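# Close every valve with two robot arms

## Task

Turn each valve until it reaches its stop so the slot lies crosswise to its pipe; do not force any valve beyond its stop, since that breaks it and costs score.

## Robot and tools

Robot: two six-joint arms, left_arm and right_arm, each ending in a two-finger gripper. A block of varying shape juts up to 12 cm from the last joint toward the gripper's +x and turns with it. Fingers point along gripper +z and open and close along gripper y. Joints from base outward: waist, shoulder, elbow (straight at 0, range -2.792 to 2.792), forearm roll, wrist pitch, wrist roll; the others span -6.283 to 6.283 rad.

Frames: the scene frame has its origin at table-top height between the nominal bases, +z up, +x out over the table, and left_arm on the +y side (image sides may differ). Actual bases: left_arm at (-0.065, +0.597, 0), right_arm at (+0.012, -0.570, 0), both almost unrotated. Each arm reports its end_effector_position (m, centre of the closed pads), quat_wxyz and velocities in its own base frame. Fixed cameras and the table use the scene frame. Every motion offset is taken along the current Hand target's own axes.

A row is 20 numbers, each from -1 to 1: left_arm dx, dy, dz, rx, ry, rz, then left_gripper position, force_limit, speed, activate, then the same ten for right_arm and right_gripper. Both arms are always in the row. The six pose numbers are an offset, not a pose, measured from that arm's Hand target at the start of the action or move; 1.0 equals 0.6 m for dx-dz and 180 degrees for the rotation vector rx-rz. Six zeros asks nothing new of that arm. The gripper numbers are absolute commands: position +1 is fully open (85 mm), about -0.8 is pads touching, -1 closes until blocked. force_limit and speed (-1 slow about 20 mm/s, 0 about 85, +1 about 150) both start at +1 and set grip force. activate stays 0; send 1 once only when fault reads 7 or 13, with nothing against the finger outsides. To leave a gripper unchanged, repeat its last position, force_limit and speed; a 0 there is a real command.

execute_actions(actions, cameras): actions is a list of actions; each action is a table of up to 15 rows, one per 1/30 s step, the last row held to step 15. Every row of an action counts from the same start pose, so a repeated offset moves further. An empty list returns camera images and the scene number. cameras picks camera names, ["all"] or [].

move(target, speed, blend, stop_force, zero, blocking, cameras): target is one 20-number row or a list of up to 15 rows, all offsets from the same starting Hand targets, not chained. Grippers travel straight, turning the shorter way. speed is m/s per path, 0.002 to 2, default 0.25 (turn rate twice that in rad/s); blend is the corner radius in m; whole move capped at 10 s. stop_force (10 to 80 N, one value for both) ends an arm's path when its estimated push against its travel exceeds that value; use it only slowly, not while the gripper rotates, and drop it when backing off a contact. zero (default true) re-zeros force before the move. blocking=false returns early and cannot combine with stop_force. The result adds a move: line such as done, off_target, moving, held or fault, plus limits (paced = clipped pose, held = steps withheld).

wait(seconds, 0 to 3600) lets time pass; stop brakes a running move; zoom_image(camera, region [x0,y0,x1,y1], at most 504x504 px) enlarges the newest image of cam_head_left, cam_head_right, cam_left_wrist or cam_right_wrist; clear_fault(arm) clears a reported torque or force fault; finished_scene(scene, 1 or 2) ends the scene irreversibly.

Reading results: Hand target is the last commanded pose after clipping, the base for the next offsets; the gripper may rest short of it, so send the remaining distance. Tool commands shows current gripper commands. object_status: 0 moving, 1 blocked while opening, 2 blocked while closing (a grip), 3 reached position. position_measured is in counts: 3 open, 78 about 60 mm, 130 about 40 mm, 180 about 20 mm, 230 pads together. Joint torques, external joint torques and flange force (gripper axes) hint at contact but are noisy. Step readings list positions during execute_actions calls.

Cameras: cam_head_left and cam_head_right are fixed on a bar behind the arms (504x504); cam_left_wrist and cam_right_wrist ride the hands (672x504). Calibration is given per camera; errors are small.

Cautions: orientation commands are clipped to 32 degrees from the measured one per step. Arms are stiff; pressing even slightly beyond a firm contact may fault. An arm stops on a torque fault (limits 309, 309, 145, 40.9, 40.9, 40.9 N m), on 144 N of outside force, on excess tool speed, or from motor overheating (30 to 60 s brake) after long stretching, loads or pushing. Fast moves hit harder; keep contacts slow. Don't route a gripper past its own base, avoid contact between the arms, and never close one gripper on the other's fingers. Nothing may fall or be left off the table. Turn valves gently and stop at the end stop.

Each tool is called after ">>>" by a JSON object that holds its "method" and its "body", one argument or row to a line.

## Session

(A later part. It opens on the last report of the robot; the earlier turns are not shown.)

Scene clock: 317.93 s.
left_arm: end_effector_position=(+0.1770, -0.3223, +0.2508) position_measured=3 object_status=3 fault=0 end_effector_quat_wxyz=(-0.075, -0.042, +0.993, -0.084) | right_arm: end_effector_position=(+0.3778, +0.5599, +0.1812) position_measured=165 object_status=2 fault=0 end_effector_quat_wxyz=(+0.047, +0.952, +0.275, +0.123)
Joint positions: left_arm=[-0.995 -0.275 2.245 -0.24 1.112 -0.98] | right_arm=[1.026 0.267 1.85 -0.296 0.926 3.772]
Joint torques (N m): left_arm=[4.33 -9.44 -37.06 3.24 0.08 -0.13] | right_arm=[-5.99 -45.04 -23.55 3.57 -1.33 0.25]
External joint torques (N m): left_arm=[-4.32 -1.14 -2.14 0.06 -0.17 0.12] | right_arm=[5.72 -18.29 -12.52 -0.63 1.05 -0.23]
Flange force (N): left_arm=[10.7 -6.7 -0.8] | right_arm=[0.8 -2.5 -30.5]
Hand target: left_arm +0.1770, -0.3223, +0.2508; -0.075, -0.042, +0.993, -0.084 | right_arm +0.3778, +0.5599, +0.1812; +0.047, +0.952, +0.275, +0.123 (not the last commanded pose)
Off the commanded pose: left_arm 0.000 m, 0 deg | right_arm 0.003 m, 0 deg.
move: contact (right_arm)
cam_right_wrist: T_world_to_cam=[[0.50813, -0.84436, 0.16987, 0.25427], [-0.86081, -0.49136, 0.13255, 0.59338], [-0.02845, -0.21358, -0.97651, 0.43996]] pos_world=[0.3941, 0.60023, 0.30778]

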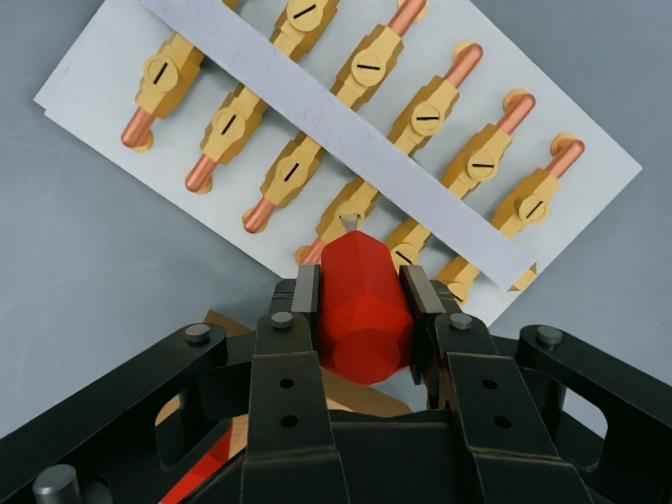

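>>> {"method": "execute_actions", "body": {
  "actions": [
    [[0,0,0,0,0,0,1,1,1,0, -0.0005,0,-0.0003,0,0,0.008,-1,0,-1,0]],
    [[0,0,0,0,0,0,1,1,1,0, 0,0,0,0,0,0.008,-1,0,-1,0]],
    [[0,0,0,0,0,0,1,1,1,0, -0.0003,0,0.0003,0,0,0,-1,0,-1,0]],
    [[0,0,0,0,0,0,1,1,1,0, 0,0,0.0003,0,0,-0.008,-1,0,-1,0]]
  ],
  "cameras": ["cam_right_wrist"]
}}

>>> {"method": "zoom_image", "body": {
  "camera": "cam_right_wrist",
  "region": [320, 200, 370, 240]
}}

Scene clock: 325.17 s.
left_arm: end_effector_position=(+0.1770, -0.3223, +0.2508) position_measured=3 object_status=3 fault=0 end_effector_quat_wxyz=(-0.075, -0.042, +0.993, -0.084) | right_arm: end_effector_position=(+0.3775, +0.5597, +0.1809) position_measured=165 object_status=2 fault=0 end_effector_quat_wxyz=(+0.045, +0.956, +0.263, +0.123)
Joint positions: left_arm=[-0.995 -0.275 2.245 -0.24 1.112 -0.98] | right_arm=[1.026 0.267 1.851 -0.296 0.925 3.798]
Joint torques (N m): left_arm=[4.06 -9.27 -37.15 3.18 0.06 -0.17] | right_arm=[-7.73 -35.86 -17.2 3.72 -0.81 0.24]
External joint torques (N m): left_arm=[-4.05 -1.36 -2.13 0.12 -0.15 0.16] | right_arm=[7.92 -27.23 -18.72 -0.76 0.52 -0.23]
External joint torques at the end of the 1st action: left_arm=[-4.3 -1.48 -2.22 0.11 -0.08 0.11] | right_arm=[4.75 -11.73 -9.72 -0.74 0.16 -0.23]
External joint torques at the end of the 2nd action: left_arm=[-4.28 -1.92 -2.22 0.1 -0.14 0.14] | right_arm=[5.29 -10.01 -9.04 -0.24 -0.16 -0.23]
External joint torques at the end of the 3rd action: left_arm=[-4.24 -1.63 -2.31 0.07 -0.09 0.13] | right_arm=[6.26 -16.83 -13.04 -0.53 0.1 -0.24]
Flange force (N): left_arm=[10.2 -5.9 -1.2] | right_arm=[1.0 -2.8 -43.5]
Flange force at the end of the 1st action (N): left_arm=[11.1 -6.3 -1.4] | right_arm=[2.5 -4.3 -20.2]
Flange force at the end of the 2nd action (N): left_arm=[11.5 -5.6 -1.7] | right_arm=[2.6 -5.8 -17.8]
Flange force at the end of the 3rd action (N): left_arm=[11.0 -6.0 -1.7] | right_arm=[2.3 -4.7 -28.0]
Hand target: left_arm +0.1770, -0.3223, +0.2508; -0.075, -0.042, +0.993, -0.084 | right_arm +0.3775, +0.5597, +0.1809; +0.045, +0.956, +0.263, +0.123
Off the commanded pose: left_arm 0.000 m, 0 deg | right_arm 0.000 m, 0 deg.
Step readings (end_effector_position of left_arm | right_arm; steps 1 to 15: 1st action; 16 to 30: 2nd action; 31 to 45: 3rd action; 46 to 60: 4th action):
0: (+0.1770, -0.3223, +0.2508) | (+0.3778, +0.5599, +0.1812)
1: (+0.1770, -0.3223, +0.2508) | (+0.3778, +0.5599, +0.1812)
2: (+0.1770, -0.3223, +0.2508) | (+0.3778, +0.5599, +0.1812)
4: (+0.1770, -0.3223, +0.2508) | (+0.3777, +0.5598, +0.1812)
8: (+0.1770, -0.3223, +0.2508) | (+0.3775, +0.5598, +0.1812)
15: (+0.1770, -0.3223, +0.2508) | (+0.3775, +0.5598, +0.1812)
16: (+0.1770, -0.3223, +0.2508) | (+0.3775, +0.5598, +0.1812)
17: (+0.1770, -0.3223, +0.2508) | (+0.3775, +0.5598, +0.1812)
19: (+0.1770, -0.3223, +0.2508) | (+0.3775, +0.5598, +0.1812)
23: (+0.1770, -0.3223, +0.2508) | (+0.3775, +0.5598, +0.1812)
30: (+0.1770, -0.3223, +0.2508) | (+0.3775, +0.5598, +0.1813)
31: (+0.1770, -0.3223, +0.2508) | (+0.3775, +0.5598, +0.1813)
32: (+0.1770, -0.3223, +0.2508) | (+0.3775, +0.5597, +0.1812)
34: (+0.1770, -0.3223, +0.2508) | (+0.3775, +0.5597, +0.1812)
38: (+0.1770, -0.3223, +0.2508) | (+0.3775, +0.5597, +0.1811)
45: (+0.1770, -0.3223, +0.2508) | (+0.3774, +0.5597, +0.1811)
46: (+0.1770, -0.3223, +0.2508) | (+0.3774, +0.5597, +0.1811)
47: (+0.1770, -0.3223, +0.2508) | (+0.3774, +0.5597, +0.1811)
49: (+0.1770, -0.3223, +0.2508) | (+0.3775, +0.5597, +0.1810)
53: (+0.1770, -0.3223, +0.2508) | (+0.3775, +0.5597, +0.1810)
60: (+0.1770, -0.3223, +0.2508) | (+0.3774, +0.5597, +0.1809)
cam_right_wrist: T_world_to_cam=[[0.48735, -0.85757, 0.16452, 0.27055], [-0.87258, -0.47114, 0.12893, 0.58677], [-0.03306, -0.20639, -0.97791, 0.43759]] pos_world=[0.39462, 0.59878, 0.30776]

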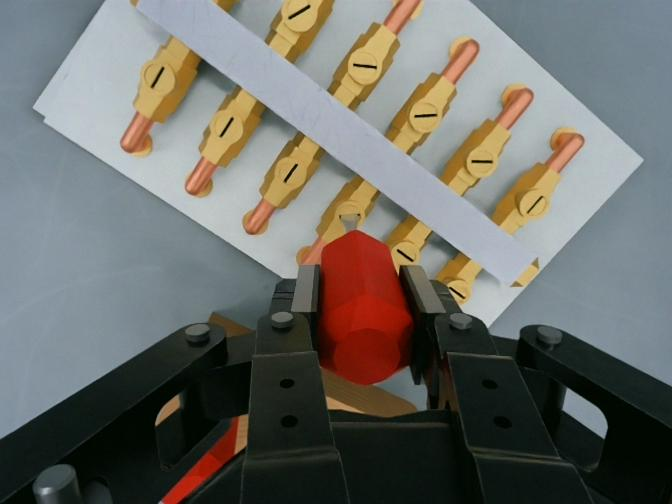

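Scaled by 10.080.

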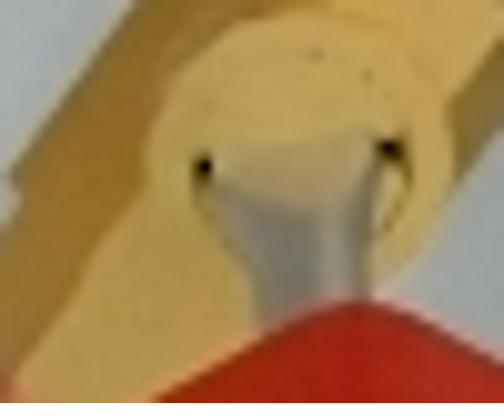

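>>> {"method": "execute_actions", "body": {
  "actions": [
    [[0,0,0,0,0,0,1,1,1,0, 0,0,-0.0005,0,0,0.0222,-1,0,-1,0]],
    [[0,0,0,0,0,0,1,1,1,0, 0,0,0,0,0,0.0222,-1,0,-1,0]]
  ],
  "cameras": ["cam_right_wrist"]
}}

>>> {"method": "zoom_image", "body": {
  "camera": "cam_right_wrist",
  "region": [320, 200, 370, 240]
}}

Scene clock: 332.40 s.
left_arm: end_effector_position=(+0.1770, -0.3223, +0.2508) position_measured=3 object_status=3 fault=0 end_effector_quat_wxyz=(-0.075, -0.042, +0.993, -0.084) | right_arm: end_effector_position=(+0.3774, +0.5597, +0.1812) position_measured=165 object_status=2 fault=0 end_effector_quat_wxyz=(+0.037, +0.972, +0.196, +0.126)
Joint positions: left_arm=[-0.995 -0.275 2.245 -0.24 1.112 -0.98] | right_arm=[1.026 0.267 1.851 -0.296 0.926 3.937]
Joint torques (N m): left_arm=[4.34 -9.23 -36.98 3.22 -0.04 -0.17] | right_arm=[-7.1 -54.33 -27.65 2.33 -0.05 0.24]
External joint torques (N m): left_arm=[-4.32 -1.44 -2.27 0.08 -0.06 0.16] | right_arm=[6.9 -8.26 -8.06 0.57 -0.22 -0.23]
External joint torques at the end of the 1st action: left_arm=[-4.06 -1.45 -2.16 0.1 -0.09 0.1] | right_arm=[8.45 -19.71 -14.76 -0.01 -0.2 -0.22]
Flange force (N): left_arm=[10.9 -6.3 -1.5] | right_arm=[0.5 -8.7 -16.2]
Flange force at the end of the 1st action (N): left_arm=[10.5 -5.9 -1.4] | right_arm=[0.0 -6.5 -32.5]
Hand target: left_arm +0.1770, -0.3223, +0.2508; -0.075, -0.042, +0.993, -0.084 | right_arm +0.3774, +0.5597, +0.1812; +0.037, +0.972, +0.196, +0.126
Off the commanded pose: left_arm 0.000 m, 0 deg | right_arm 0.000 m, 0 deg.
Step readings (end_effector_position of left_arm | right_arm; steps 1 to 15: 1st action; 16 to 30: 2nd action):
0: (+0.1770, -0.3223, +0.2508) | (+0.3775, +0.5597, +0.1809)
1: (+0.1770, -0.3223, +0.2508) | (+0.3775, +0.5597, +0.1809)
2: (+0.1770, -0.3223, +0.2508) | (+0.3775, +0.5597, +0.1809)
4: (+0.1770, -0.3223, +0.2508) | (+0.3774, +0.5596, +0.1808)
8: (+0.1770, -0.3223, +0.2508) | (+0.3774, +0.5596, +0.1810)
15: (+0.1770, -0.3223, +0.2508) | (+0.3774, +0.5596, +0.1810)
16: (+0.1770, -0.3223, +0.2508) | (+0.3774, +0.5596, +0.1810)
17: (+0.1770, -0.3223, +0.2508) | (+0.3774, +0.5596, +0.1811)
19: (+0.1770, -0.3223, +0.2508) | (+0.3773, +0.5597, +0.1811)
23: (+0.1770, -0.3223, +0.2508) | (+0.3774, +0.5597, +0.1811)
30: (+0.1770, -0.3223, +0.2508) | (+0.3774, +0.5597, +0.1812)
cam_right_wrist: T_world_to_cam=[[0.36692, -0.9206, 0.13368, 0.35679], [-0.92862, -0.35397, 0.11119, 0.54553], [-0.05504, -0.16494, -0.98477, 0.42425]] pos_world=[0.39903, 0.59153, 0.30943]

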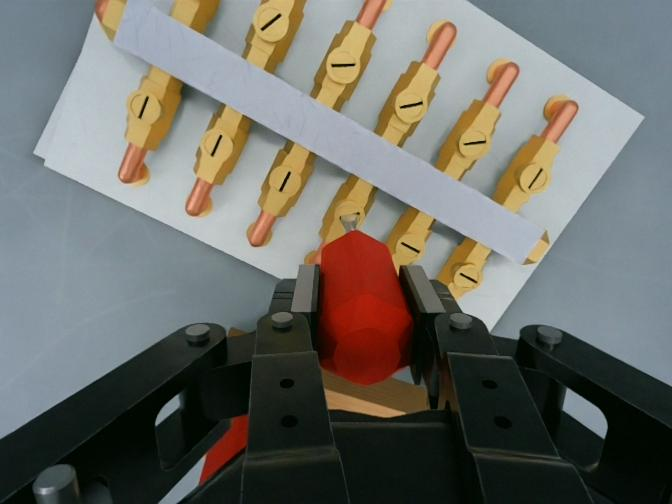

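Scaled by 10.080.

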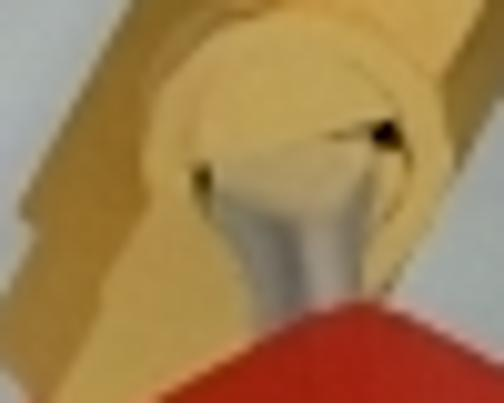

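>>> {"method": "execute_actions", "body": {
  "actions": [
    [[0,0,0,0,0,0,1,1,1,0, 0,0,0,0,0,-0.0222,-1,0,-1,0]],
    [[0,0,0,0,0,0,1,1,1,0, 0,0,0,0,0,-0.0111,-1,0,-1,0]],
    [[0,0,0,0,0,0,1,1,1,0, 0,0,0,0,0,-0.0111,-1,0,-1,0]],
    [[0,0,0,0,0,0,1,1,1,0, 0,0,0,0,0,-0.0111,-1,0,-1,0]],
    [[0,0,0,0,0,0,1,1,1,0, 0,0,0,0,0,-0.0111,-1,0,-1,0]]
  ],
  "cameras": ["cam_right_wrist"]
}}

>>> {"method": "zoom_image", "body": {
  "camera": "cam_right_wrist",
  "region": [320, 200, 370, 240]
}}

Scene clock: 340.10 s.
left_arm: end_effector_position=(+0.1770, -0.3223, +0.2508) position_measured=3 object_status=3 fault=0 end_effector_quat_wxyz=(-0.075, -0.042, +0.993, -0.084) | right_arm: end_effector_position=(+0.3774, +0.5597, +0.1812) position_measured=165 object_status=2 fault=0 end_effector_quat_wxyz=(+0.050, +0.946, +0.296, +0.122)
Joint positions: left_arm=[-0.995 -0.275 2.245 -0.24 1.112 -0.98] | right_arm=[1.026 0.267 1.851 -0.296 0.926 3.728]
Joint torques (N m): left_arm=[4.63 -9.16 -37.12 3.19 0.01 -0.14] | right_arm=[-2.69 -52.72 -26.99 4.47 -0.71 0.23]
External joint torques (N m): left_arm=[-4.66 -1.31 -2.14 0.1 -0.11 0.13] | right_arm=[2.56 -10.09 -8.94 -1.53 0.42 -0.22]
External joint torques at the end of the 1st action: left_arm=[-4.26 -1.72 -2.16 0.09 -0.13 0.1] | right_arm=[7.76 -18.15 -13.92 -0.24 -0.21 -0.25]
External joint torques at the end of the 2nd action: left_arm=[-4.3 -1.78 -2.23 0.09 -0.11 0.11] | right_arm=[4.93 -11.93 -9.85 -0.62 0.09 -0.22]
External joint torques at the end of the 3rd action: left_arm=[-4.39 -1.58 -2.18 0.11 -0.11 0.14] | right_arm=[3.76 -11.03 -9.46 -0.94 0.09 -0.23]
External joint torques at the end of the 4th action: left_arm=[-4.22 -1.67 -2.22 0.06 -0.11 0.16] | right_arm=[3.33 -10.91 -9.34 -1.25 0.23 -0.22]
Flange force (N): left_arm=[11.8 -6.8 -0.8] | right_arm=[4.4 -2.0 -17.4]
Flange force at the end of the 1st action (N): left_arm=[11.3 -5.8 -1.5] | right_arm=[1.8 -6.0 -30.1]
Flange force at the end of the 2nd action (N): left_arm=[11.4 -5.8 -1.6] | right_arm=[2.7 -4.3 -20.4]
Flange force at the end of the 3rd action (N): left_arm=[11.4 -6.1 -1.3] | right_arm=[3.6 -3.1 -18.7]
Flange force at the end of the 4th action (N): left_arm=[11.0 -5.8 -1.5] | right_arm=[3.8 -2.6 -18.5]
Hand target: left_arm +0.1770, -0.3223, +0.2508; -0.075, -0.042, +0.993, -0.084 | right_arm +0.3774, +0.5597, +0.1812; +0.050, +0.946, +0.296, +0.122
Off the commanded pose: left_arm 0.000 m, 0 deg | right_arm 0.000 m, 0 deg.
Step readings (end_effector_position of left_arm | right_arm; steps 1 to 15: 1st action; 16 to 30: 2nd action; 31 to 45: 3rd action; 46 to 60: 4th action; 61 to 75: 5th action):
0: (+0.1770, -0.3223, +0.2508) | (+0.3774, +0.5597, +0.1812)
1: (+0.1770, -0.3223, +0.2508) | (+0.3774, +0.5597, +0.1812)
2: (+0.1770, -0.3223, +0.2508) | (+0.3774, +0.5597, +0.1812)
4: (+0.1770, -0.3223, +0.2508) | (+0.3774, +0.5597, +0.1812)
8: (+0.1770, -0.3223, +0.2508) | (+0.3773, +0.5597, +0.1811)
15: (+0.1770, -0.3223, +0.2508) | (+0.3773, +0.5596, +0.1811)
16: (+0.1770, -0.3223, +0.2508) | (+0.3773, +0.5596, +0.1811)
17: (+0.1770, -0.3223, +0.2508) | (+0.3773, +0.5596, +0.1811)
19: (+0.1770, -0.3223, +0.2508) | (+0.3773, +0.5596, +0.1811)
23: (+0.1770, -0.3223, +0.2508) | (+0.3773, +0.5597, +0.1811)
30: (+0.1770, -0.3223, +0.2508) | (+0.3774, +0.5597, +0.1812)
31: (+0.1770, -0.3223, +0.2508) | (+0.3774, +0.5597, +0.1812)
32: (+0.1770, -0.3223, +0.2508) | (+0.3774, +0.5597, +0.1812)
34: (+0.1770, -0.3223, +0.2508) | (+0.3775, +0.5597, +0.1812)
38: (+0.1770, -0.3223, +0.2508) | (+0.3775, +0.5597, +0.1812)
45: (+0.1770, -0.3223, +0.2508) | (+0.3774, +0.5597, +0.1812)
46: (+0.1770, -0.3223, +0.2508) | (+0.3774, +0.5597, +0.1812)
47: (+0.1770, -0.3223, +0.2508) | (+0.3774, +0.5597, +0.1812)
49: (+0.1770, -0.3223, +0.2508) | (+0.3774, +0.5597, +0.1812)
53: (+0.1770, -0.3223, +0.2508) | (+0.3774, +0.5597, +0.1812)
60: (+0.1770, -0.3223, +0.2508) | (+0.3774, +0.5597, +0.1812)
61: (+0.1770, -0.3223, +0.2508) | (+0.3774, +0.5597, +0.1812)
62: (+0.1770, -0.3223, +0.2508) | (+0.3774, +0.5597, +0.1812)
64: (+0.1770, -0.3223, +0.2508) | (+0.3775, +0.5597, +0.1812)
68: (+0.1770, -0.3223, +0.2508) | (+0.3775, +0.5597, +0.1812)
75: (+0.1770, -0.3223, +0.2508) | (+0.3774, +0.5597, +0.1812)
cam_right_wrist: T_world_to_cam=[[0.54414, -0.81969, 0.17897, 0.22523], [-0.83876, -0.52639, 0.13928, 0.60299], [-0.01996, -0.2259, -0.97395, 0.44316]] pos_world=[0.39205, 0.60213, 0.30732]

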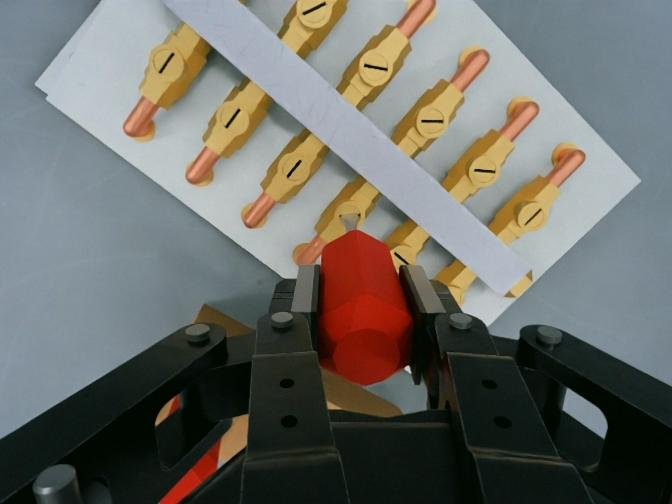

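Scaled by 10.080.

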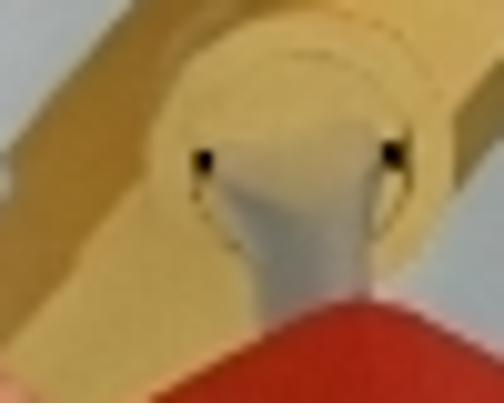

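>>> {"method": "move", "body": {
  "target": [0,0,0,0,0,0,1,1,1,0, -0.0008,0,-0.002,0,0,0.0111,-1,0,-1,0],
  "cameras": ["cam_right_wrist"]
}}

>>> {"method": "zoom_image", "body": {
  "camera": "cam_right_wrist",
  "region": [332, 205, 368, 233]
}}

Scene clock: 345.37 s.
left_arm: end_effector_position=(+0.1770, -0.3223, +0.2508) position_measured=3 object_status=3 fault=0 end_effector_quat_wxyz=(-0.075, -0.042, +0.993, -0.084) | right_arm: end_effector_position=(+0.3767, +0.5595, +0.1822) position_measured=165 object_status=2 fault=0 end_effector_quat_wxyz=(+0.047, +0.951, +0.280, +0.122)
Joint positions: left_arm=[-0.995 -0.275 2.245 -0.24 1.112 -0.98] | right_arm=[1.027 0.265 1.851 -0.296 0.927 3.763]
Joint torques (N m): left_arm=[4.32 -8.97 -37.05 3.2 0.02 -0.13] | right_arm=[-3.57 -65.56 -35.94 2.83 -0.92 0.25]
External joint torques (N m): left_arm=[-4.29 -1.81 -2.22 0.1 -0.12 0.12] | right_arm=[3.63 2.53 0.15 0.11 0.65 -0.24]
Flange force (N): left_arm=[11.4 -5.8 -1.6] | right_arm=[0.7 -6.8 0.1]
Hand target: left_arm +0.1770, -0.3223, +0.2508; -0.075, -0.042, +0.993, -0.084 | right_arm +0.3767, +0.5594, +0.1822; +0.048, +0.951, +0.280, +0.122
Off the commanded pose: left_arm 0.000 m, 0 deg | right_arm 0.000 m, 0 deg.
move: done
cam_right_wrist: T_world_to_cam=[[0.51592, -0.83927, 0.17164, 0.24821], [-0.85622, -0.49891, 0.1341, 0.59424], [-0.02691, -0.21615, -0.97599, 0.44168]] pos_world=[0.39264, 0.60025, 0.30879]

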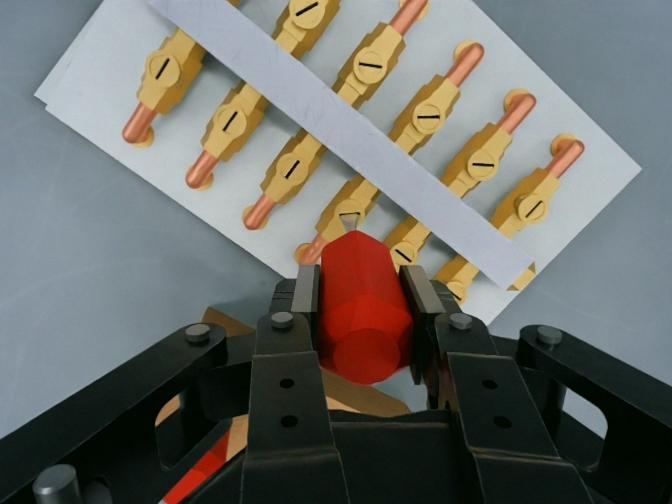

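Scaled by 14.000.

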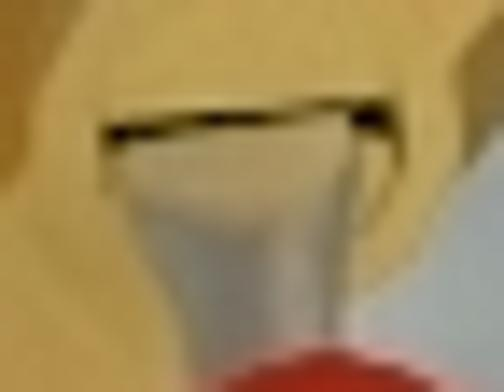

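>>> {"method": "move", "body": {
  "target": [
    [0,0,0,0,0,0,1,1,1,0, 0,0.0008,0,0,0,0.0167,-1,0,-1,0],
    [0,0,0,0,0,0,1,1,1,0, 0,0.0008,0.008,0,0,0.0167,-1,0,-1,0]
  ],
  "cameras": ["cam_right_wrist"],
  "speed": 0.01,
  "stop_force": 10
}}

>>> {"method": "zoom_image", "body": {
  "camera": "cam_right_wrist",
  "region": [332, 205, 368, 233]
}}

Scene clock: 353.80 s.
left_arm: end_effector_position=(+0.1770, -0.3223, +0.2508) position_measured=3 object_status=3 fault=0 end_effector_quat_wxyz=(-0.075, -0.042, +0.993, -0.084) | right_arm: end_effector_position=(+0.3772, +0.5591, +0.1812) position_measured=165 object_status=2 fault=0 end_effector_quat_wxyz=(+0.044, +0.958, +0.255, +0.124)
Joint positions: left_arm=[-0.995 -0.275 2.245 -0.24 1.112 -0.98] | right_arm=[1.026 0.266 1.853 -0.296 0.925 3.815]
Joint torques (N m): left_arm=[4.73 -9.23 -37.07 3.23 0.02 -0.14] | right_arm=[-5.77 -48.36 -26.85 3.18 -2.1 0.25]
External joint torques (N m): left_arm=[-4.73 -1.33 -2.14 0.06 -0.12 0.12] | right_arm=[5.83 -15.25 -9.28 -0.22 1.81 -0.24]
Flange force (N): left_arm=[12.0 -6.9 -0.8] | right_arm=[-1.6 -2.7 -26.7]
Hand target: left_arm +0.1770, -0.3223, +0.2508; -0.075, -0.042, +0.993, -0.084 | right_arm +0.3772, +0.5591, +0.1811; +0.044, +0.958, +0.255, +0.124 (not the last commanded pose)
Off the commanded pose: left_arm 0.000 m, 0 deg | right_arm 0.004 m, 0 deg.
move: contact (right_arm); path passed 1 of 2 targets
cam_right_wrist: T_world_to_cam=[[0.47247, -0.86663, 0.16038, 0.2815], [-0.8806, -0.45669, 0.12643, 0.58167], [-0.03633, -0.20096, -0.97893, 0.43612]] pos_world=[0.39506, 0.59725, 0.30824]

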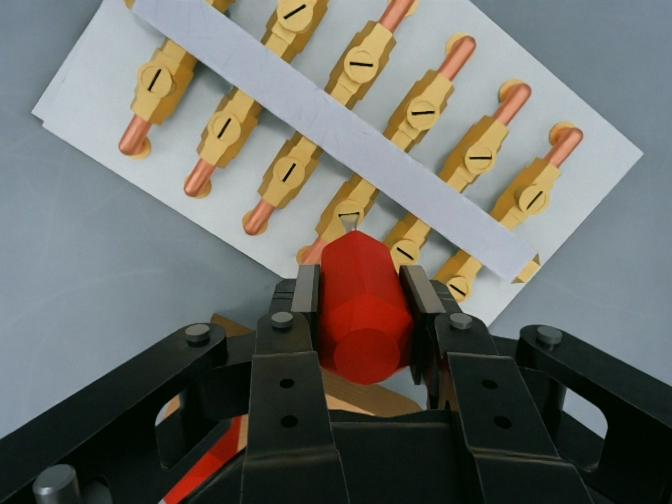

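Scaled by 14.000.

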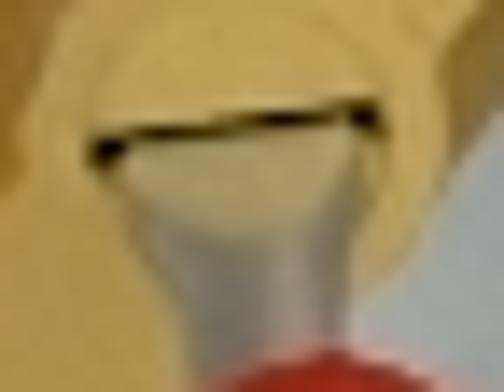

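>>> {"method": "execute_actions", "body": {
  "actions": [
    [[0,0,0,0,0,0,1,1,1,0, 0,0,-0.0003,0,0,0,-1,0,-1,0]],
    [[0,0,0,0,0,0,1,1,1,0, 0.0004,0,0,0,0,0,-1,0,-1,0]],
    [[0,0,0,0,0,0,1,1,1,0, 0.0004,0,0,0,0,0,-1,0,-1,0]],
    [[0,0,0,0,0,0,1,1,1,0, 0.0004,0,0,0,0,0,-1,0,-1,0]]
  ],
  "cameras": ["cam_right_wrist"]
}}

>>> {"method": "zoom_image", "body": {
  "camera": "cam_right_wrist",
  "region": [332, 205, 368, 233]
}}

Scene clock: 361.63 s.
left_arm: end_effector_position=(+0.1770, -0.3223, +0.2508) position_measured=3 object_status=3 fault=0 end_effector_quat_wxyz=(-0.075, -0.042, +0.993, -0.084) | right_arm: end_effector_position=(+0.3778, +0.5595, +0.1814) position_measured=165 object_status=2 fault=0 end_effector_quat_wxyz=(+0.044, +0.958, +0.255, +0.124)
Joint positions: left_arm=[-0.995 -0.275 2.245 -0.24 1.112 -0.98] | right_arm=[1.025 0.267 1.851 -0.296 0.926 3.814]
Joint torques (N m): left_arm=[4.56 -9.04 -37.13 3.17 0.07 -0.13] | right_arm=[-4.34 -60.88 -33.01 2.79 -1.07 0.25]
External joint torques (N m): left_arm=[-4.53 -1.66 -2.11 0.13 -0.16 0.12] | right_arm=[4.38 -2.32 -2.86 0.15 0.79 -0.24]
External joint torques at the end of the 1st action: left_arm=[-4.41 -2.03 -2.16 0.09 -0.12 0.12] | right_arm=[5.35 -11.37 -7.28 -0.15 1.66 -0.25]
External joint torques at the end of the 2nd action: left_arm=[-4.18 -1.94 -2.18 0.17 -0.11 0.13] | right_arm=[3.06 -5.22 -3.05 -0.11 2.04 -0.25]
External joint torques at the end of the 3rd action: left_arm=[-4.52 -1.54 -2.29 0.08 -0.14 0.16] | right_arm=[4.76 -6.02 -2.88 0.29 2.34 -0.24]
Flange force (N): left_arm=[11.9 -6.2 -1.1] | right_arm=[0.4 -6.3 -7.3]
Flange force at the end of the 1st action (N): left_arm=[12.0 -5.5 -1.6] | right_arm=[-1.0 -3.7 -21.1]
Flange force at the end of the 2nd action (N): left_arm=[11.3 -5.4 -1.8] | right_arm=[-0.5 -2.5 -11.9]
Flange force at the end of the 3rd action (N): left_arm=[11.6 -6.5 -1.3] | right_arm=[-2.6 -4.0 -13.8]
Hand target: left_arm +0.1770, -0.3223, +0.2508; -0.075, -0.042, +0.993, -0.084 | right_arm +0.3778, +0.5594, +0.1815; +0.044, +0.958, +0.255, +0.124
Off the commanded pose: left_arm 0.000 m, 0 deg | right_arm 0.000 m, 0 deg.
Step readings (end_effector_position of left_arm | right_arm; steps 1 to 15: 1st action; 16 to 30: 2nd action; 31 to 45: 3rd action; 46 to 60: 4th action):
0: (+0.1770, -0.3223, +0.2508) | (+0.3772, +0.5591, +0.1811)
1: (+0.1770, -0.3223, +0.2508) | (+0.3772, +0.5591, +0.1811)
2: (+0.1770, -0.3223, +0.2508) | (+0.3772, +0.5591, +0.1811)
4: (+0.1770, -0.3223, +0.2508) | (+0.3772, +0.5590, +0.1811)
8: (+0.1770, -0.3223, +0.2508) | (+0.3772, +0.5590, +0.1812)
15: (+0.1770, -0.3223, +0.2508) | (+0.3772, +0.5590, +0.1812)
16: (+0.1770, -0.3223, +0.2508) | (+0.3772, +0.5590, +0.1812)
17: (+0.1770, -0.3223, +0.2508) | (+0.3772, +0.5590, +0.1812)
19: (+0.1770, -0.3223, +0.2508) | (+0.3772, +0.5591, +0.1813)
23: (+0.1770, -0.3223, +0.2508) | (+0.3773, +0.5592, +0.1813)
30: (+0.1770, -0.3223, +0.2508) | (+0.3774, +0.5592, +0.1814)
31: (+0.1770, -0.3223, +0.2508) | (+0.3774, +0.5592, +0.1814)
32: (+0.1770, -0.3223, +0.2508) | (+0.3774, +0.5593, +0.1814)
34: (+0.1770, -0.3223, +0.2508) | (+0.3776, +0.5593, +0.1814)
38: (+0.1770, -0.3223, +0.2508) | (+0.3776, +0.5593, +0.1814)
45: (+0.1770, -0.3223, +0.2508) | (+0.3776, +0.5593, +0.1814)
46: (+0.1770, -0.3223, +0.2508) | (+0.3776, +0.5593, +0.1814)
47: (+0.1770, -0.3223, +0.2508) | (+0.3777, +0.5594, +0.1814)
49: (+0.1770, -0.3223, +0.2508) | (+0.3778, +0.5594, +0.1815)
53: (+0.1770, -0.3223, +0.2508) | (+0.3778, +0.5594, +0.1814)
60: (+0.1770, -0.3223, +0.2508) | (+0.3778, +0.5595, +0.1814)
cam_right_wrist: T_world_to_cam=[[0.47248, -0.86663, 0.16033, 0.28153], [-0.88059, -0.45668, 0.12652, 0.58231], [-0.03643, -0.20096, -0.97892, 0.43655]] pos_world=[0.39566, 0.59764, 0.30854]

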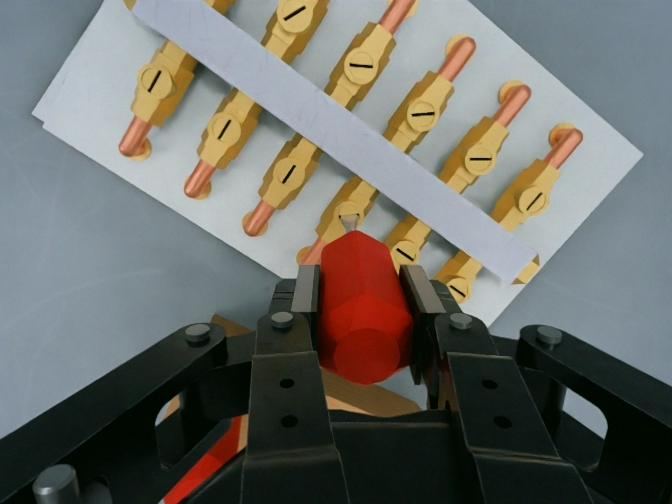

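Scaled by 14.000.

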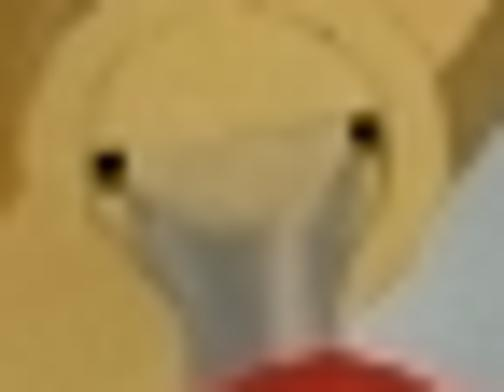

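>>> {"method": "move", "body": {
  "target": [0,0,0,0,0,0,1,1,1,0, 0,0,0.006,0,0,0,-1,0,-1,0],
  "cameras": ["cam_right_wrist"],
  "speed": 0.01,
  "stop_force": 12
}}

>>> {"method": "zoom_image", "body": {
  "camera": "cam_right_wrist",
  "region": [332, 205, 368, 233]
}}

Scene clock: 365.87 s.
left_arm: end_effector_position=(+0.1770, -0.3223, +0.2508) position_measured=3 object_status=3 fault=0 end_effector_quat_wxyz=(-0.075, -0.042, +0.993, -0.084) | right_arm: end_effector_position=(+0.3786, +0.5595, +0.1789) position_measured=165 object_status=2 fault=0 end_effector_quat_wxyz=(+0.044, +0.958, +0.255, +0.124)
Joint positions: left_arm=[-0.995 -0.275 2.245 -0.24 1.112 -0.98] | right_arm=[1.024 0.269 1.853 -0.297 0.921 3.815]
Joint torques (N m): left_arm=[4.29 -8.94 -36.98 3.19 0.07 -0.15] | right_arm=[-7.29 -45.63 -25.55 2.7 -2.4 0.26]
External joint torques (N m): left_arm=[-4.18 -2.17 -2.34 0.12 -0.17 0.14] | right_arm=[7.34 -17.43 -10.27 0.24 2.12 -0.24]
Flange force (N): left_arm=[11.5 -5.2 -2.0] | right_arm=[-2.7 -3.8 -30.8]
Hand target: left_arm +0.1770, -0.3223, +0.2508; -0.075, -0.042, +0.993, -0.084 | right_arm +0.3786, +0.5595, +0.1789; +0.044, +0.958, +0.255, +0.124 (not the last commanded pose)
Off the commanded pose: left_arm 0.000 m, 0 deg | right_arm 0.001 m, 0 deg.
move: contact (right_arm)
cam_right_wrist: T_world_to_cam=[[0.47252, -0.86662, 0.16029, 0.2815], [-0.88058, -0.45679, 0.12618, 0.58336], [-0.03613, -0.20077, -0.97897, 0.43389]] pos_world=[0.39636, 0.59754, 0.30604]

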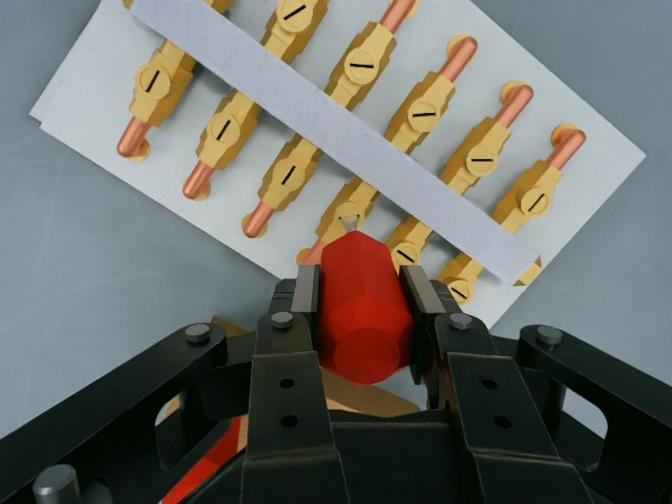

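Scaled by 14.000.

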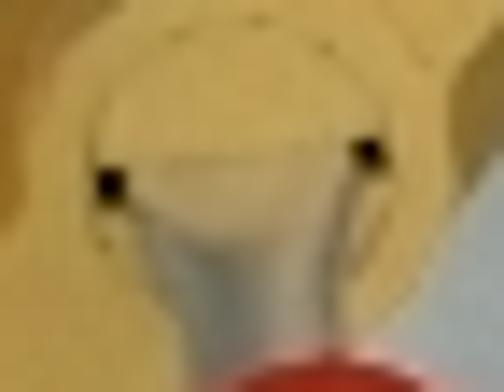

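>>> {"method": "move", "body": {
  "target": [
    [0,0,0,0,0,0,1,1,1,0, -0.0005,0,-0.0008,0,0,0.1111,-1,0,-1,0],
    [0,0,0,0,0,0,1,1,1,0, -0.001,-0.0004,-0.0008,0,0,0.2222,-1,0,-1,0]
  ],
  "cameras": ["cam_right_wrist"],
  "speed": 0.15,
  "blend": 0.005
}}

>>> {"method": "zoom_image", "body": {
  "camera": "cam_right_wrist",
  "region": [320, 200, 370, 240]
}}

Scene clock: 377.97 s.
left_arm: end_effector_position=(+0.1770, -0.3223, +0.2508) position_measured=3 object_status=3 fault=0 end_effector_quat_wxyz=(-0.075, -0.042, +0.993, -0.084) | right_arm: end_effector_position=(+0.3778, +0.5594, +0.1792) position_measured=165 object_status=2 fault=0 end_effector_quat_wxyz=(-0.001, +0.987, -0.088, +0.131)
Joint positions: left_arm=[-0.995 -0.275 2.245 -0.24 1.112 -0.98] | right_arm=[1.025 0.268 1.854 -0.297 0.921 4.514]
Joint torques (N m): left_arm=[4.3 -9.11 -37.01 3.18 0.02 -0.13] | right_arm=[-4.24 -76.44 -33.8 2.9 4.74 0.91]
External joint torques (N m): left_arm=[-4.23 -1.8 -2.26 0.12 -0.11 0.11] | right_arm=[4.32 13.29 -1.92 0.01 -4.97 -0.91]
Flange force (N): left_arm=[11.3 -5.8 -1.7] | right_arm=[-1.6 -20.3 18.6]
Hand target: left_arm +0.1770, -0.3223, +0.2508; -0.075, -0.042, +0.993, -0.084 | right_arm +0.3778, +0.5594, +0.1792; -0.001, +0.987, -0.088, +0.131
Off the commanded pose: left_arm 0.000 m, 0 deg | right_arm 0.000 m, 0 deg.
move: done
cam_right_wrist: T_world_to_cam=[[-0.17881, -0.98381, -0.01217, 0.62428], [-0.98047, 0.17715, 0.08547, 0.27304], [-0.08193, 0.02722, -0.99627, 0.327]] pos_world=[0.40613, 0.5569, 0.31004]

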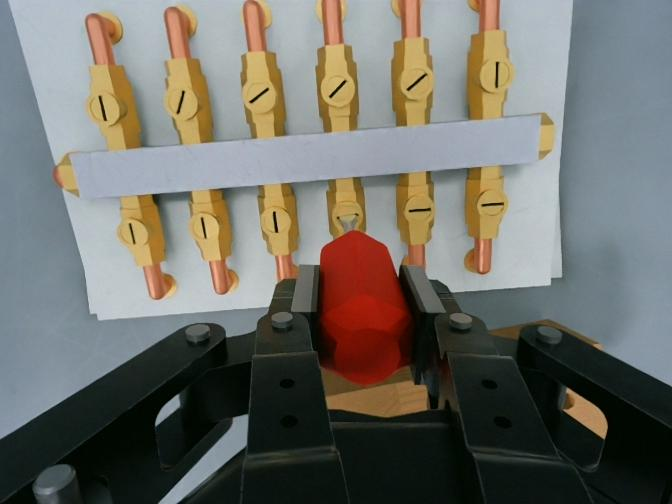

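Scaled by 10.080.

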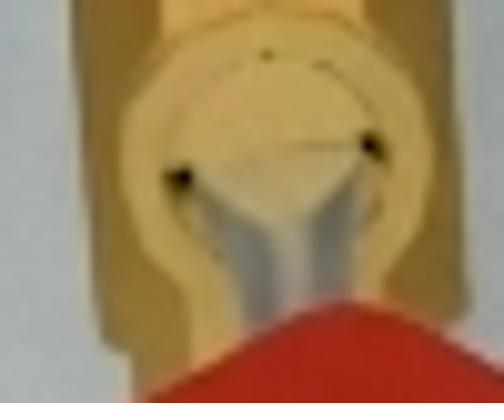

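>>> {"method": "execute_actions", "body": {
  "actions": [
    [[0,0,0,0,0,0,1,1,1,0, 0,-0.0015,0,0,0,0.0167,-1,0,-1,0]],
    [[0,0,0,0,0,0,1,1,1,0, 0,-0.001,0,0,0,0.0083,-1,0,-1,0]],
    [[0,0,0,0,0,0,1,1,1,0, 0,0,0,0,0,0.0083,-1,0,-1,0]],
    [[0,0,0,0,0,0,1,1,1,0, 0,0,0,0,0,0.0056,-1,0,-1,0]]
  ],
  "cameras": ["cam_right_wrist"]
}}

>>> {"method": "zoom_image", "body": {
  "camera": "cam_right_wrist",
  "region": [320, 200, 370, 240]
}}

Scene clock: 383.67 s.
left_arm: end_effector_position=(+0.1770, -0.3223, +0.2508) position_measured=3 object_status=3 fault=0 end_effector_quat_wxyz=(-0.075, -0.042, +0.993, -0.084) | right_arm: end_effector_position=(+0.3781, +0.5609, +0.1792) position_measured=165 object_status=2 fault=0 end_effector_quat_wxyz=(-0.009, +0.980, -0.148, +0.131)
Joint positions: left_arm=[-0.995 -0.275 2.245 -0.24 1.112 -0.98] | right_arm=[1.026 0.27 1.851 -0.297 0.922 4.636]
Joint torques (N m): left_arm=[4.2 -9.42 -36.96 3.19 -0.02 -0.14] | right_arm=[-2.16 -69.72 -39.48 4.4 -1.96 1.86]
External joint torques (N m): left_arm=[-4.18 -1.22 -2.33 0.11 -0.09 0.12] | right_arm=[2.03 6.03 3.56 -1.49 1.74 -1.86]
External joint torques at the end of the 1st action: left_arm=[-4.41 -1.64 -2.23 0.1 -0.11 0.13] | right_arm=[2.83 7.64 1.27 -0.47 -0.21 -0.97]
External joint torques at the end of the 2nd action: left_arm=[-4.12 -1.9 -2.27 0.13 -0.12 0.14] | right_arm=[1.75 5.58 5.13 -0.61 2.77 -0.93]
External joint torques at the end of the 3rd action: left_arm=[-4.45 -1.71 -2.18 0.11 -0.14 0.13] | right_arm=[1.92 7.22 5.02 -0.97 2.33 -1.41]
Flange force (N): left_arm=[10.4 -6.6 -1.4] | right_arm=[-1.8 -2.7 4.8]
Flange force at the end of the 1st action (N): left_arm=[11.5 -6.2 -1.4] | right_arm=[-3.2 -8.6 7.7]
Flange force at the end of the 2nd action (N): left_arm=[11.0 -5.4 -1.9] | right_arm=[-3.5 0.1 3.7]
Flange force at the end of the 3rd action (N): left_arm=[11.7 -6.1 -1.3] | right_arm=[-3.0 -1.9 6.0]
Hand target: left_arm +0.1770, -0.3223, +0.2508; -0.075, -0.042, +0.993, -0.084 | right_arm +0.3781, +0.5609, +0.1792; -0.009, +0.980, -0.148, +0.131
Off the commanded pose: left_arm 0.000 m, 0 deg | right_arm 0.000 m, 0 deg.
Step readings (end_effector_position of left_arm | right_arm; steps 1 to 15: 1st action; 16 to 30: 2nd action; 31 to 45: 3rd action; 46 to 60: 4th action):
0: (+0.1770, -0.3223, +0.2508) | (+0.3778, +0.5594, +0.1792)
1: (+0.1770, -0.3223, +0.2508) | (+0.3778, +0.5594, +0.1792)
2: (+0.1770, -0.3223, +0.2508) | (+0.3778, +0.5594, +0.1791)
4: (+0.1770, -0.3223, +0.2508) | (+0.3779, +0.5597, +0.1790)
8: (+0.1770, -0.3223, +0.2508) | (+0.3778, +0.5602, +0.1791)
15: (+0.1770, -0.3223, +0.2508) | (+0.3779, +0.5602, +0.1792)
16: (+0.1770, -0.3223, +0.2508) | (+0.3780, +0.5602, +0.1792)
17: (+0.1770, -0.3223, +0.2508) | (+0.3780, +0.5603, +0.1792)
19: (+0.1770, -0.3223, +0.2508) | (+0.3781, +0.5607, +0.1792)
23: (+0.1770, -0.3223, +0.2508) | (+0.3781, +0.5608, +0.1792)
30: (+0.1770, -0.3223, +0.2508) | (+0.3781, +0.5608, +0.1792)
31: (+0.1770, -0.3223, +0.2508) | (+0.3781, +0.5608, +0.1792)
32: (+0.1770, -0.3223, +0.2508) | (+0.3781, +0.5608, +0.1792)
34: (+0.1770, -0.3223, +0.2508) | (+0.3781, +0.5609, +0.1792)
38: (+0.1770, -0.3223, +0.2508) | (+0.3781, +0.5609, +0.1792)
45: (+0.1770, -0.3223, +0.2508) | (+0.3781, +0.5609, +0.1792)
46: (+0.1770, -0.3223, +0.2508) | (+0.3781, +0.5609, +0.1792)
47: (+0.1770, -0.3223, +0.2508) | (+0.3781, +0.5609, +0.1792)
49: (+0.1770, -0.3223, +0.2508) | (+0.3781, +0.5609, +0.1792)
53: (+0.1770, -0.3223, +0.2508) | (+0.3781, +0.5609, +0.1792)
60: (+0.1770, -0.3223, +0.2508) | (+0.3781, +0.5609, +0.1792)
cam_right_wrist: T_world_to_cam=[[-0.2933, -0.95502, -0.04366, 0.65857], [-0.95318, 0.28861, 0.09033, 0.19939], [-0.07367, 0.06811, -0.99495, 0.30069]] pos_world=[0.40536, 0.55093, 0.30991]

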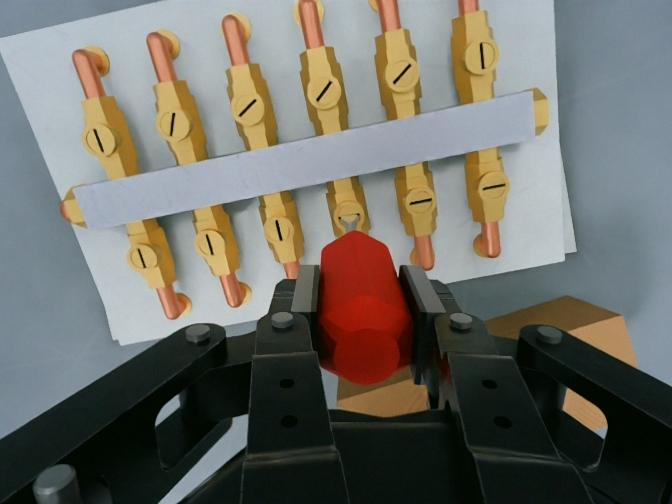

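Scaled by 10.080.

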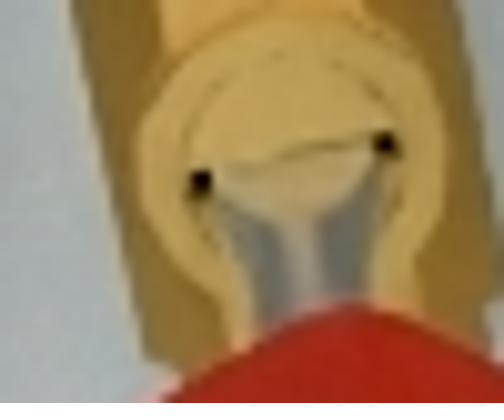

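>>> {"method": "move", "body": {
  "target": [
    [0,0,0,0,0,0,1,1,1,0,0,0,0,0,0,-0.0333,-1,0,-1,0],
    [0,0,0,0,0,0,1,1,1,0,0,0,-0.0167,0,0,-0.0333,-1,0,-1,0]
  ],
  "speed": [0.1,0.05],
  "cameras": ["cam_right_wrist"]
}}

Scene clock: 399.37 s.
left_arm: end_effector_position=(+0.1770, -0.3223, +0.2508) position_measured=3 object_status=3 fault=0 end_effector_quat_wxyz=(-0.075, -0.042, +0.993, -0.084) | right_arm: end_effector_position=(+0.3755, +0.5611, +0.1889) position_measured=165 object_status=2 fault=0 end_effector_quat_wxyz=(-0.002, +0.987, -0.097, +0.131)
Joint positions: left_arm=[-0.995 -0.275 2.245 -0.24 1.112 -0.98] | right_arm=[1.03 0.261 1.844 -0.293 0.939 4.529]
Joint torques (N m): left_arm=[4.38 -9.44 -36.87 3.2 0.01 -0.15] | right_arm=[-3.44 -65.65 -36.46 2.82 -0.8 0.28]
External joint torques (N m): left_arm=[-4.32 -1.43 -2.47 0.11 -0.11 0.14] | right_arm=[3.24 3.13 0.29 0.11 0.56 -0.28]
Flange force (N): left_arm=[10.9 -6.7 -1.6] | right_arm=[-3.7 -5.7 1.0]
Hand target: left_arm +0.1770, -0.3223, +0.2508; -0.075, -0.042, +0.993, -0.084 | right_arm +0.3755, +0.5611, +0.1889; -0.002, +0.987, -0.097, +0.131
Off the commanded pose: left_arm 0.000 m, 0 deg | right_arm 0.000 m, 0 deg.
move: done
cam_right_wrist: T_world_to_cam=[[-0.19556, -0.98055, -0.01674, 0.63099], [-0.97734, 0.19345, 0.08591, 0.25929], [-0.081, 0.03317, -0.99616, 0.33271]] pos_world=[0.40376, 0.55752, 0.31972]

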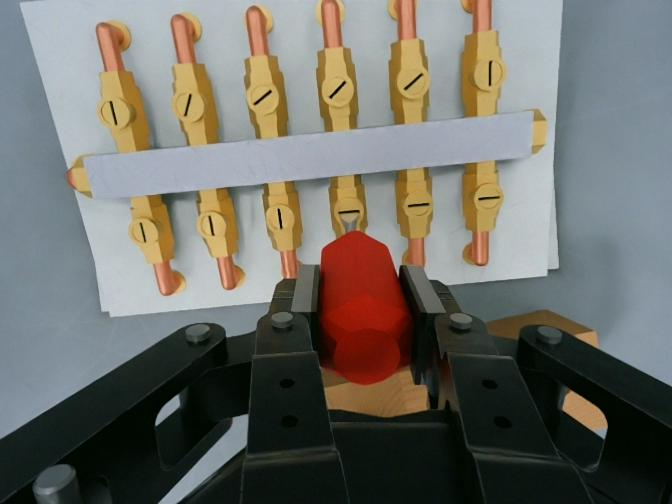

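>>> {"method": "move", "body": {
  "target": [0,0,0,0,0,0,1,1,1,0,-0.0065,-0.0608,0.0003,0,0,-0.5,-1,0,-1,0],
  "speed": 0.3,
  "cameras": ["cam_right_wrist"]
}}

>>> {"method": "zoom_image", "body": {
  "camera": "cam_right_wrist",
  "region": [320, 200, 370, 240]
}}

Scene clock: 410.70 s.
left_arm: end_effector_position=(+0.1770, -0.3223, +0.2508) position_measured=3 object_status=3 fault=0 end_effector_quat_wxyz=(-0.075, -0.042, +0.993, -0.084) | right_arm: end_effector_position=(+0.3788, +0.5976, +0.1888) position_measured=165 object_status=2 fault=0 end_effector_quat_wxyz=(+0.091, +0.766, +0.629, +0.094)
Joint positions: left_arm=[-0.995 -0.275 2.245 -0.24 1.112 -0.98] | right_arm=[1.053 0.309 1.777 -0.292 0.962 2.977]
Joint torques (N m): left_arm=[4.29 -9.07 -37.03 3.22 0.05 -0.15] | right_arm=[-3.73 -71.24 -36.64 2.94 -0.89 0.28]
External joint torques (N m): left_arm=[-4.24 -1.71 -2.23 0.08 -0.15 0.14] | right_arm=[3.83 3.31 0.09 0.1 0.61 -0.26]
Flange force (N): left_arm=[11.1 -5.8 -1.5] | right_arm=[6.5 -4.2 0.7]
Hand target: left_arm +0.1770, -0.3223, +0.2508; -0.075, -0.042, +0.993, -0.084 | right_arm +0.3788, +0.5976, +0.1888; +0.091, +0.766, +0.629, +0.094
Off the commanded pose: left_arm 0.000 m, 0 deg | right_arm 0.000 m, 0 deg.
move: done
cam_right_wrist: T_world_to_cam=[[0.94285, -0.19278, 0.2718, -0.28896], [-0.27324, -0.91414, 0.29948, 0.6103], [0.19073, -0.35663, -0.91457, 0.44626]] pos_world=[0.35409, 0.66134, 0.3039]

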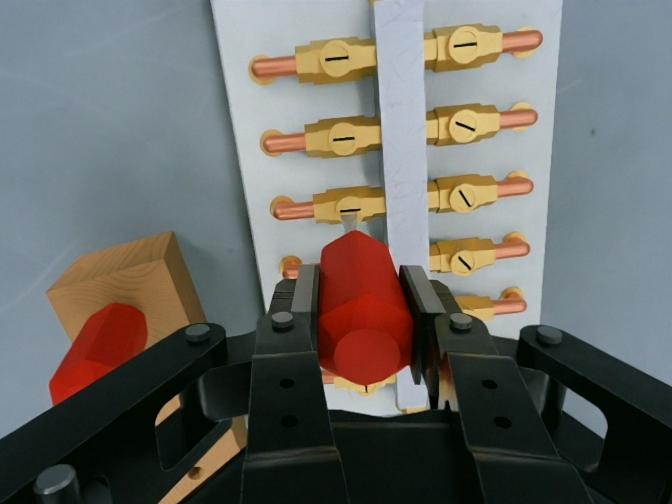

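Scaled by 10.080.

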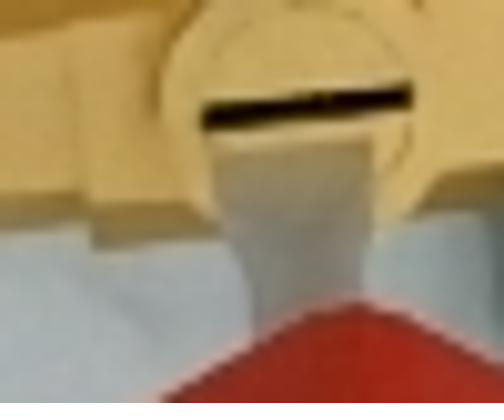

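>>> {"method": "move", "body": {
  "target": [0,0,0,0,0,0,1,1,1,0,0.0003,0.001,0.0108,0,0,-0.0056,-1,0,-1,0],
  "speed": 0.05,
  "cameras": ["cam_right_wrist"]
}}

>>> {"method": "zoom_image", "body": {
  "camera": "cam_right_wrist",
  "region": [320, 200, 370, 240]
}}

Scene clock: 414.77 s.
left_arm: end_effector_position=(+0.1770, -0.3223, +0.2508) position_measured=3 object_status=3 fault=0 end_effector_quat_wxyz=(-0.075, -0.042, +0.993, -0.084) | right_arm: end_effector_position=(+0.3811, +0.5975, +0.1827) position_measured=165 object_status=2 fault=0 end_effector_quat_wxyz=(+0.092, +0.761, +0.636, +0.094)
Joint positions: left_arm=[-0.995 -0.275 2.245 -0.24 1.112 -0.98] | right_arm=[1.05 0.316 1.781 -0.294 0.951 2.959]
Joint torques (N m): left_arm=[4.49 -9.32 -36.97 3.21 0.02 -0.14] | right_arm=[-3.21 -71.66 -36.31 2.87 -0.87 0.28]
External joint torques (N m): left_arm=[-4.43 -1.58 -2.33 0.09 -0.12 0.13] | right_arm=[2.85 2.91 -0.03 0.13 0.6 -0.25]
Flange force (N): left_arm=[11.4 -6.4 -1.5] | right_arm=[5.7 -2.7 0.6]
Hand target: left_arm +0.1770, -0.3223, +0.2508; -0.075, -0.042, +0.993, -0.084 | right_arm +0.3811, +0.5975, +0.1827; +0.092, +0.761, +0.636, +0.094
Off the commanded pose: left_arm 0.000 m, 0 deg | right_arm 0.000 m, 0 deg.
move: done
cam_right_wrist: T_world_to_cam=[[0.94605, -0.17556, 0.27235, -0.30117], [-0.25767, -0.91723, 0.30379, 0.60783], [0.19648, -0.35758, -0.91298, 0.43838]] pos_world=[0.3554, 0.66141, 0.2976]

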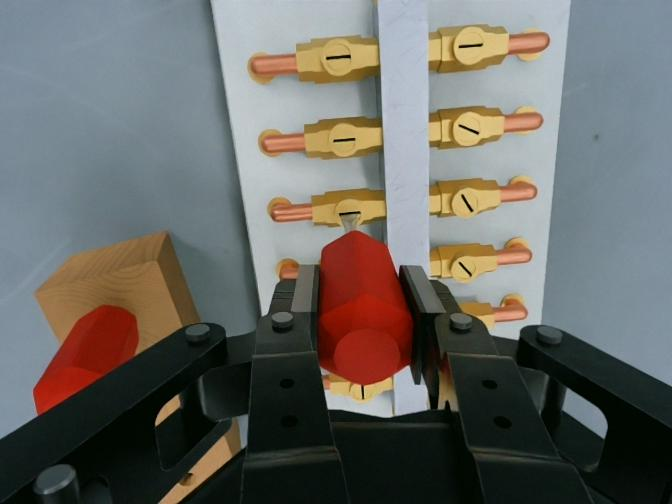

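Scaled by 10.080.

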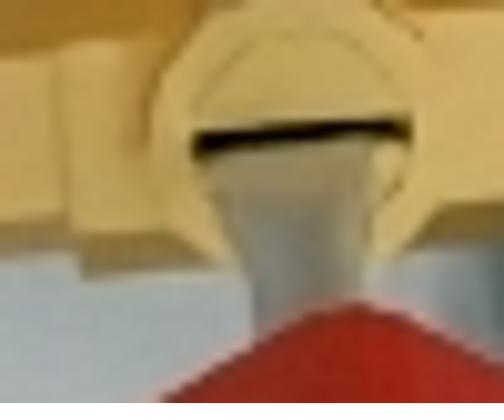

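>>> {"method": "move", "body": {
  "target": [0,0,0,0,0,0,1,1,1,0,0.0011,0.0006,0.0004,0,0,0.0056,-1,0,-1,0],
  "speed": 0.05
}}

>>> {"method": "move", "body": {
  "target": [0,0,0,0,0,0,1,1,1,0,0,0,0.0083,0,0,0,-1,0,-1,0],
  "speed": 0.012,
  "stop_force": 11,
  "cameras": ["cam_right_wrist"]
}}

>>> {"method": "zoom_image", "body": {
  "camera": "cam_right_wrist",
  "region": [320, 200, 370, 240]
}}

Scene clock: 419.57 s.
left_arm: end_effector_position=(+0.1770, -0.3223, +0.2508) position_measured=3 object_status=3 fault=0 end_effector_quat_wxyz=(-0.075, -0.042, +0.993, -0.084) | right_arm: end_effector_position=(+0.3816, +0.5981, +0.1826) position_measured=165 object_status=2 fault=0 end_effector_quat_wxyz=(+0.091, +0.766, +0.629, +0.094)
Joint positions: left_arm=[-0.995 -0.275 2.245 -0.24 1.112 -0.98] | right_arm=[1.05 0.317 1.78 -0.294 0.952 2.977]
Joint torques (N m): left_arm=[4.67 -8.98 -37.02 3.23 0.03 -0.13] | right_arm=[-3.15 -71.56 -36.37 2.91 -0.89 0.31]
External joint torques (N m): left_arm=[-4.64 -1.72 -2.2 0.07 -0.12 0.12] | right_arm=[3.11 3.13 -0.08 0.12 0.6 -0.29]
Flange force (N): left_arm=[12.2 -6.3 -1.3] | right_arm=[6.2 -3.0 0.7]
Hand target: left_arm +0.1770, -0.3223, +0.2508; -0.075, -0.042, +0.993, -0.084 | right_arm +0.3816, +0.5981, +0.1826; +0.091, +0.766, +0.629, +0.094
Off the commanded pose: left_arm 0.000 m, 0 deg | right_arm 0.000 m, 0 deg.
move: done

Scene clock: 420.50 s.
left_arm: end_effector_position=(+0.1770, -0.3223, +0.2508) position_measured=3 object_status=3 fault=0 end_effector_quat_wxyz=(-0.075, -0.042, +0.993, -0.084) | right_arm: end_effector_position=(+0.3826, +0.5981, +0.1793) position_measured=165 object_status=2 fault=0 end_effector_quat_wxyz=(+0.091, +0.766, +0.629, +0.095)
Joint positions: left_arm=[-0.995 -0.275 2.245 -0.24 1.112 -0.98] | right_arm=[1.049 0.32 1.782 -0.295 0.946 2.978]
Joint torques (N m): left_arm=[4.52 -9.22 -37.08 3.22 -0.01 -0.13] | right_arm=[-8.12 -51.46 -25.36 2.43 -1.6 0.11]
External joint torques (N m): left_arm=[-4.5 -1.44 -2.16 0.08 -0.09 0.12] | right_arm=[8.11 -17.48 -10.93 0.59 1.32 -0.09]
Flange force (N): left_arm=[11.5 -6.5 -1.1] | right_arm=[2.7 -4.8 -29.1]
Hand target: left_arm +0.1770, -0.3223, +0.2508; -0.075, -0.042, +0.993, -0.084 | right_arm +0.3826, +0.5981, +0.1793; +0.091, +0.766, +0.629, +0.095 (not the last commanded pose)
Off the commanded pose: left_arm 0.000 m, 0 deg | right_arm 0.002 m, 0 deg.
move: contact (right_arm)
cam_right_wrist: T_world_to_cam=[[0.94277, -0.1929, 0.27197, -0.28981], [-0.27335, -0.91422, 0.29913, 0.61483], [0.19094, -0.35636, -0.91463, 0.43678]] pos_world=[0.35789, 0.66184, 0.2944]

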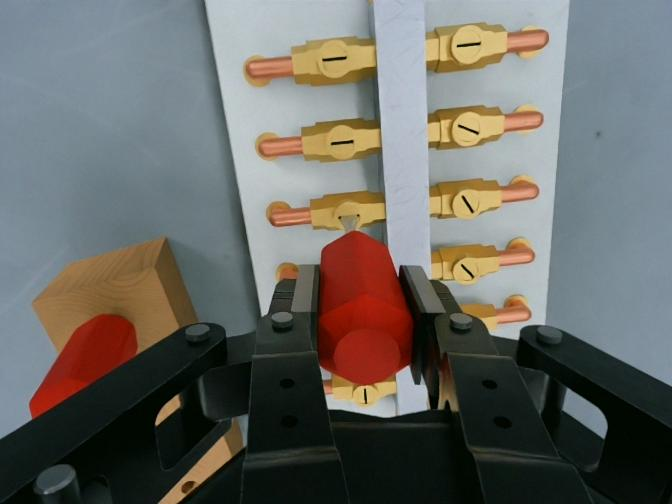

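Scaled by 10.080.

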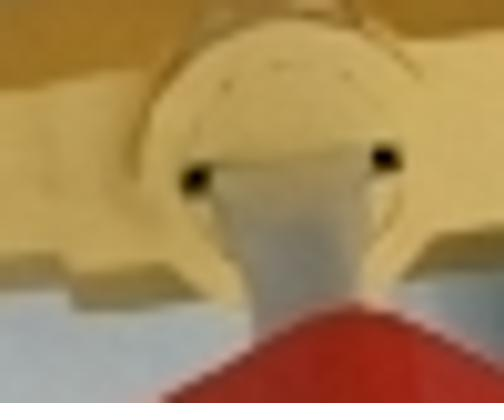

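>>> {"method": "move", "body": {
  "target": [
    [0,0,0,0,0,0,1,1,1,0,0,0,-0.0015,0,0,0,-1,0,-1,0],
    [0,0,0,0,0,0,1,1,1,0,0,0,-0.0015,0,0,0.25,-1,0,-1,0]
  ],
  "speed": [0.05,0.15]
}}

Scene clock: 428.70 s.
left_arm: end_effector_position=(+0.1770, -0.3223, +0.2508) position_measured=3 object_status=3 fault=0 end_effector_quat_wxyz=(-0.075, -0.042, +0.993, -0.084) | right_arm: end_effector_position=(+0.3824, +0.5982, +0.1802) position_measured=165 object_status=2 fault=0 end_effector_quat_wxyz=(+0.048, +0.949, +0.288, +0.122)
Joint positions: left_arm=[-0.995 -0.275 2.245 -0.24 1.112 -0.98] | right_arm=[1.049 0.319 1.781 -0.294 0.947 3.763]
Joint torques (N m): left_arm=[4.54 -9.19 -37.05 3.22 0.04 -0.12] | right_arm=[-11.35 -82.5 -38.98 -0.07 2.33 1.26]
External joint torques (N m): left_arm=[-4.52 -1.47 -2.22 0.08 -0.13 0.1] | right_arm=[11.23 13.72 2.77 3.03 -2.59 -1.25]
Flange force (N): left_arm=[11.6 -6.6 -1.1] | right_arm=[2.4 -20.9 14.0]
Hand target: left_arm +0.1770, -0.3223, +0.2508; -0.075, -0.042, +0.993, -0.084 | right_arm +0.3824, +0.5982, +0.1801; +0.048, +0.949, +0.288, +0.122
Off the commanded pose: left_arm 0.000 m, 0 deg | right_arm 0.000 m, 0 deg.
move: done


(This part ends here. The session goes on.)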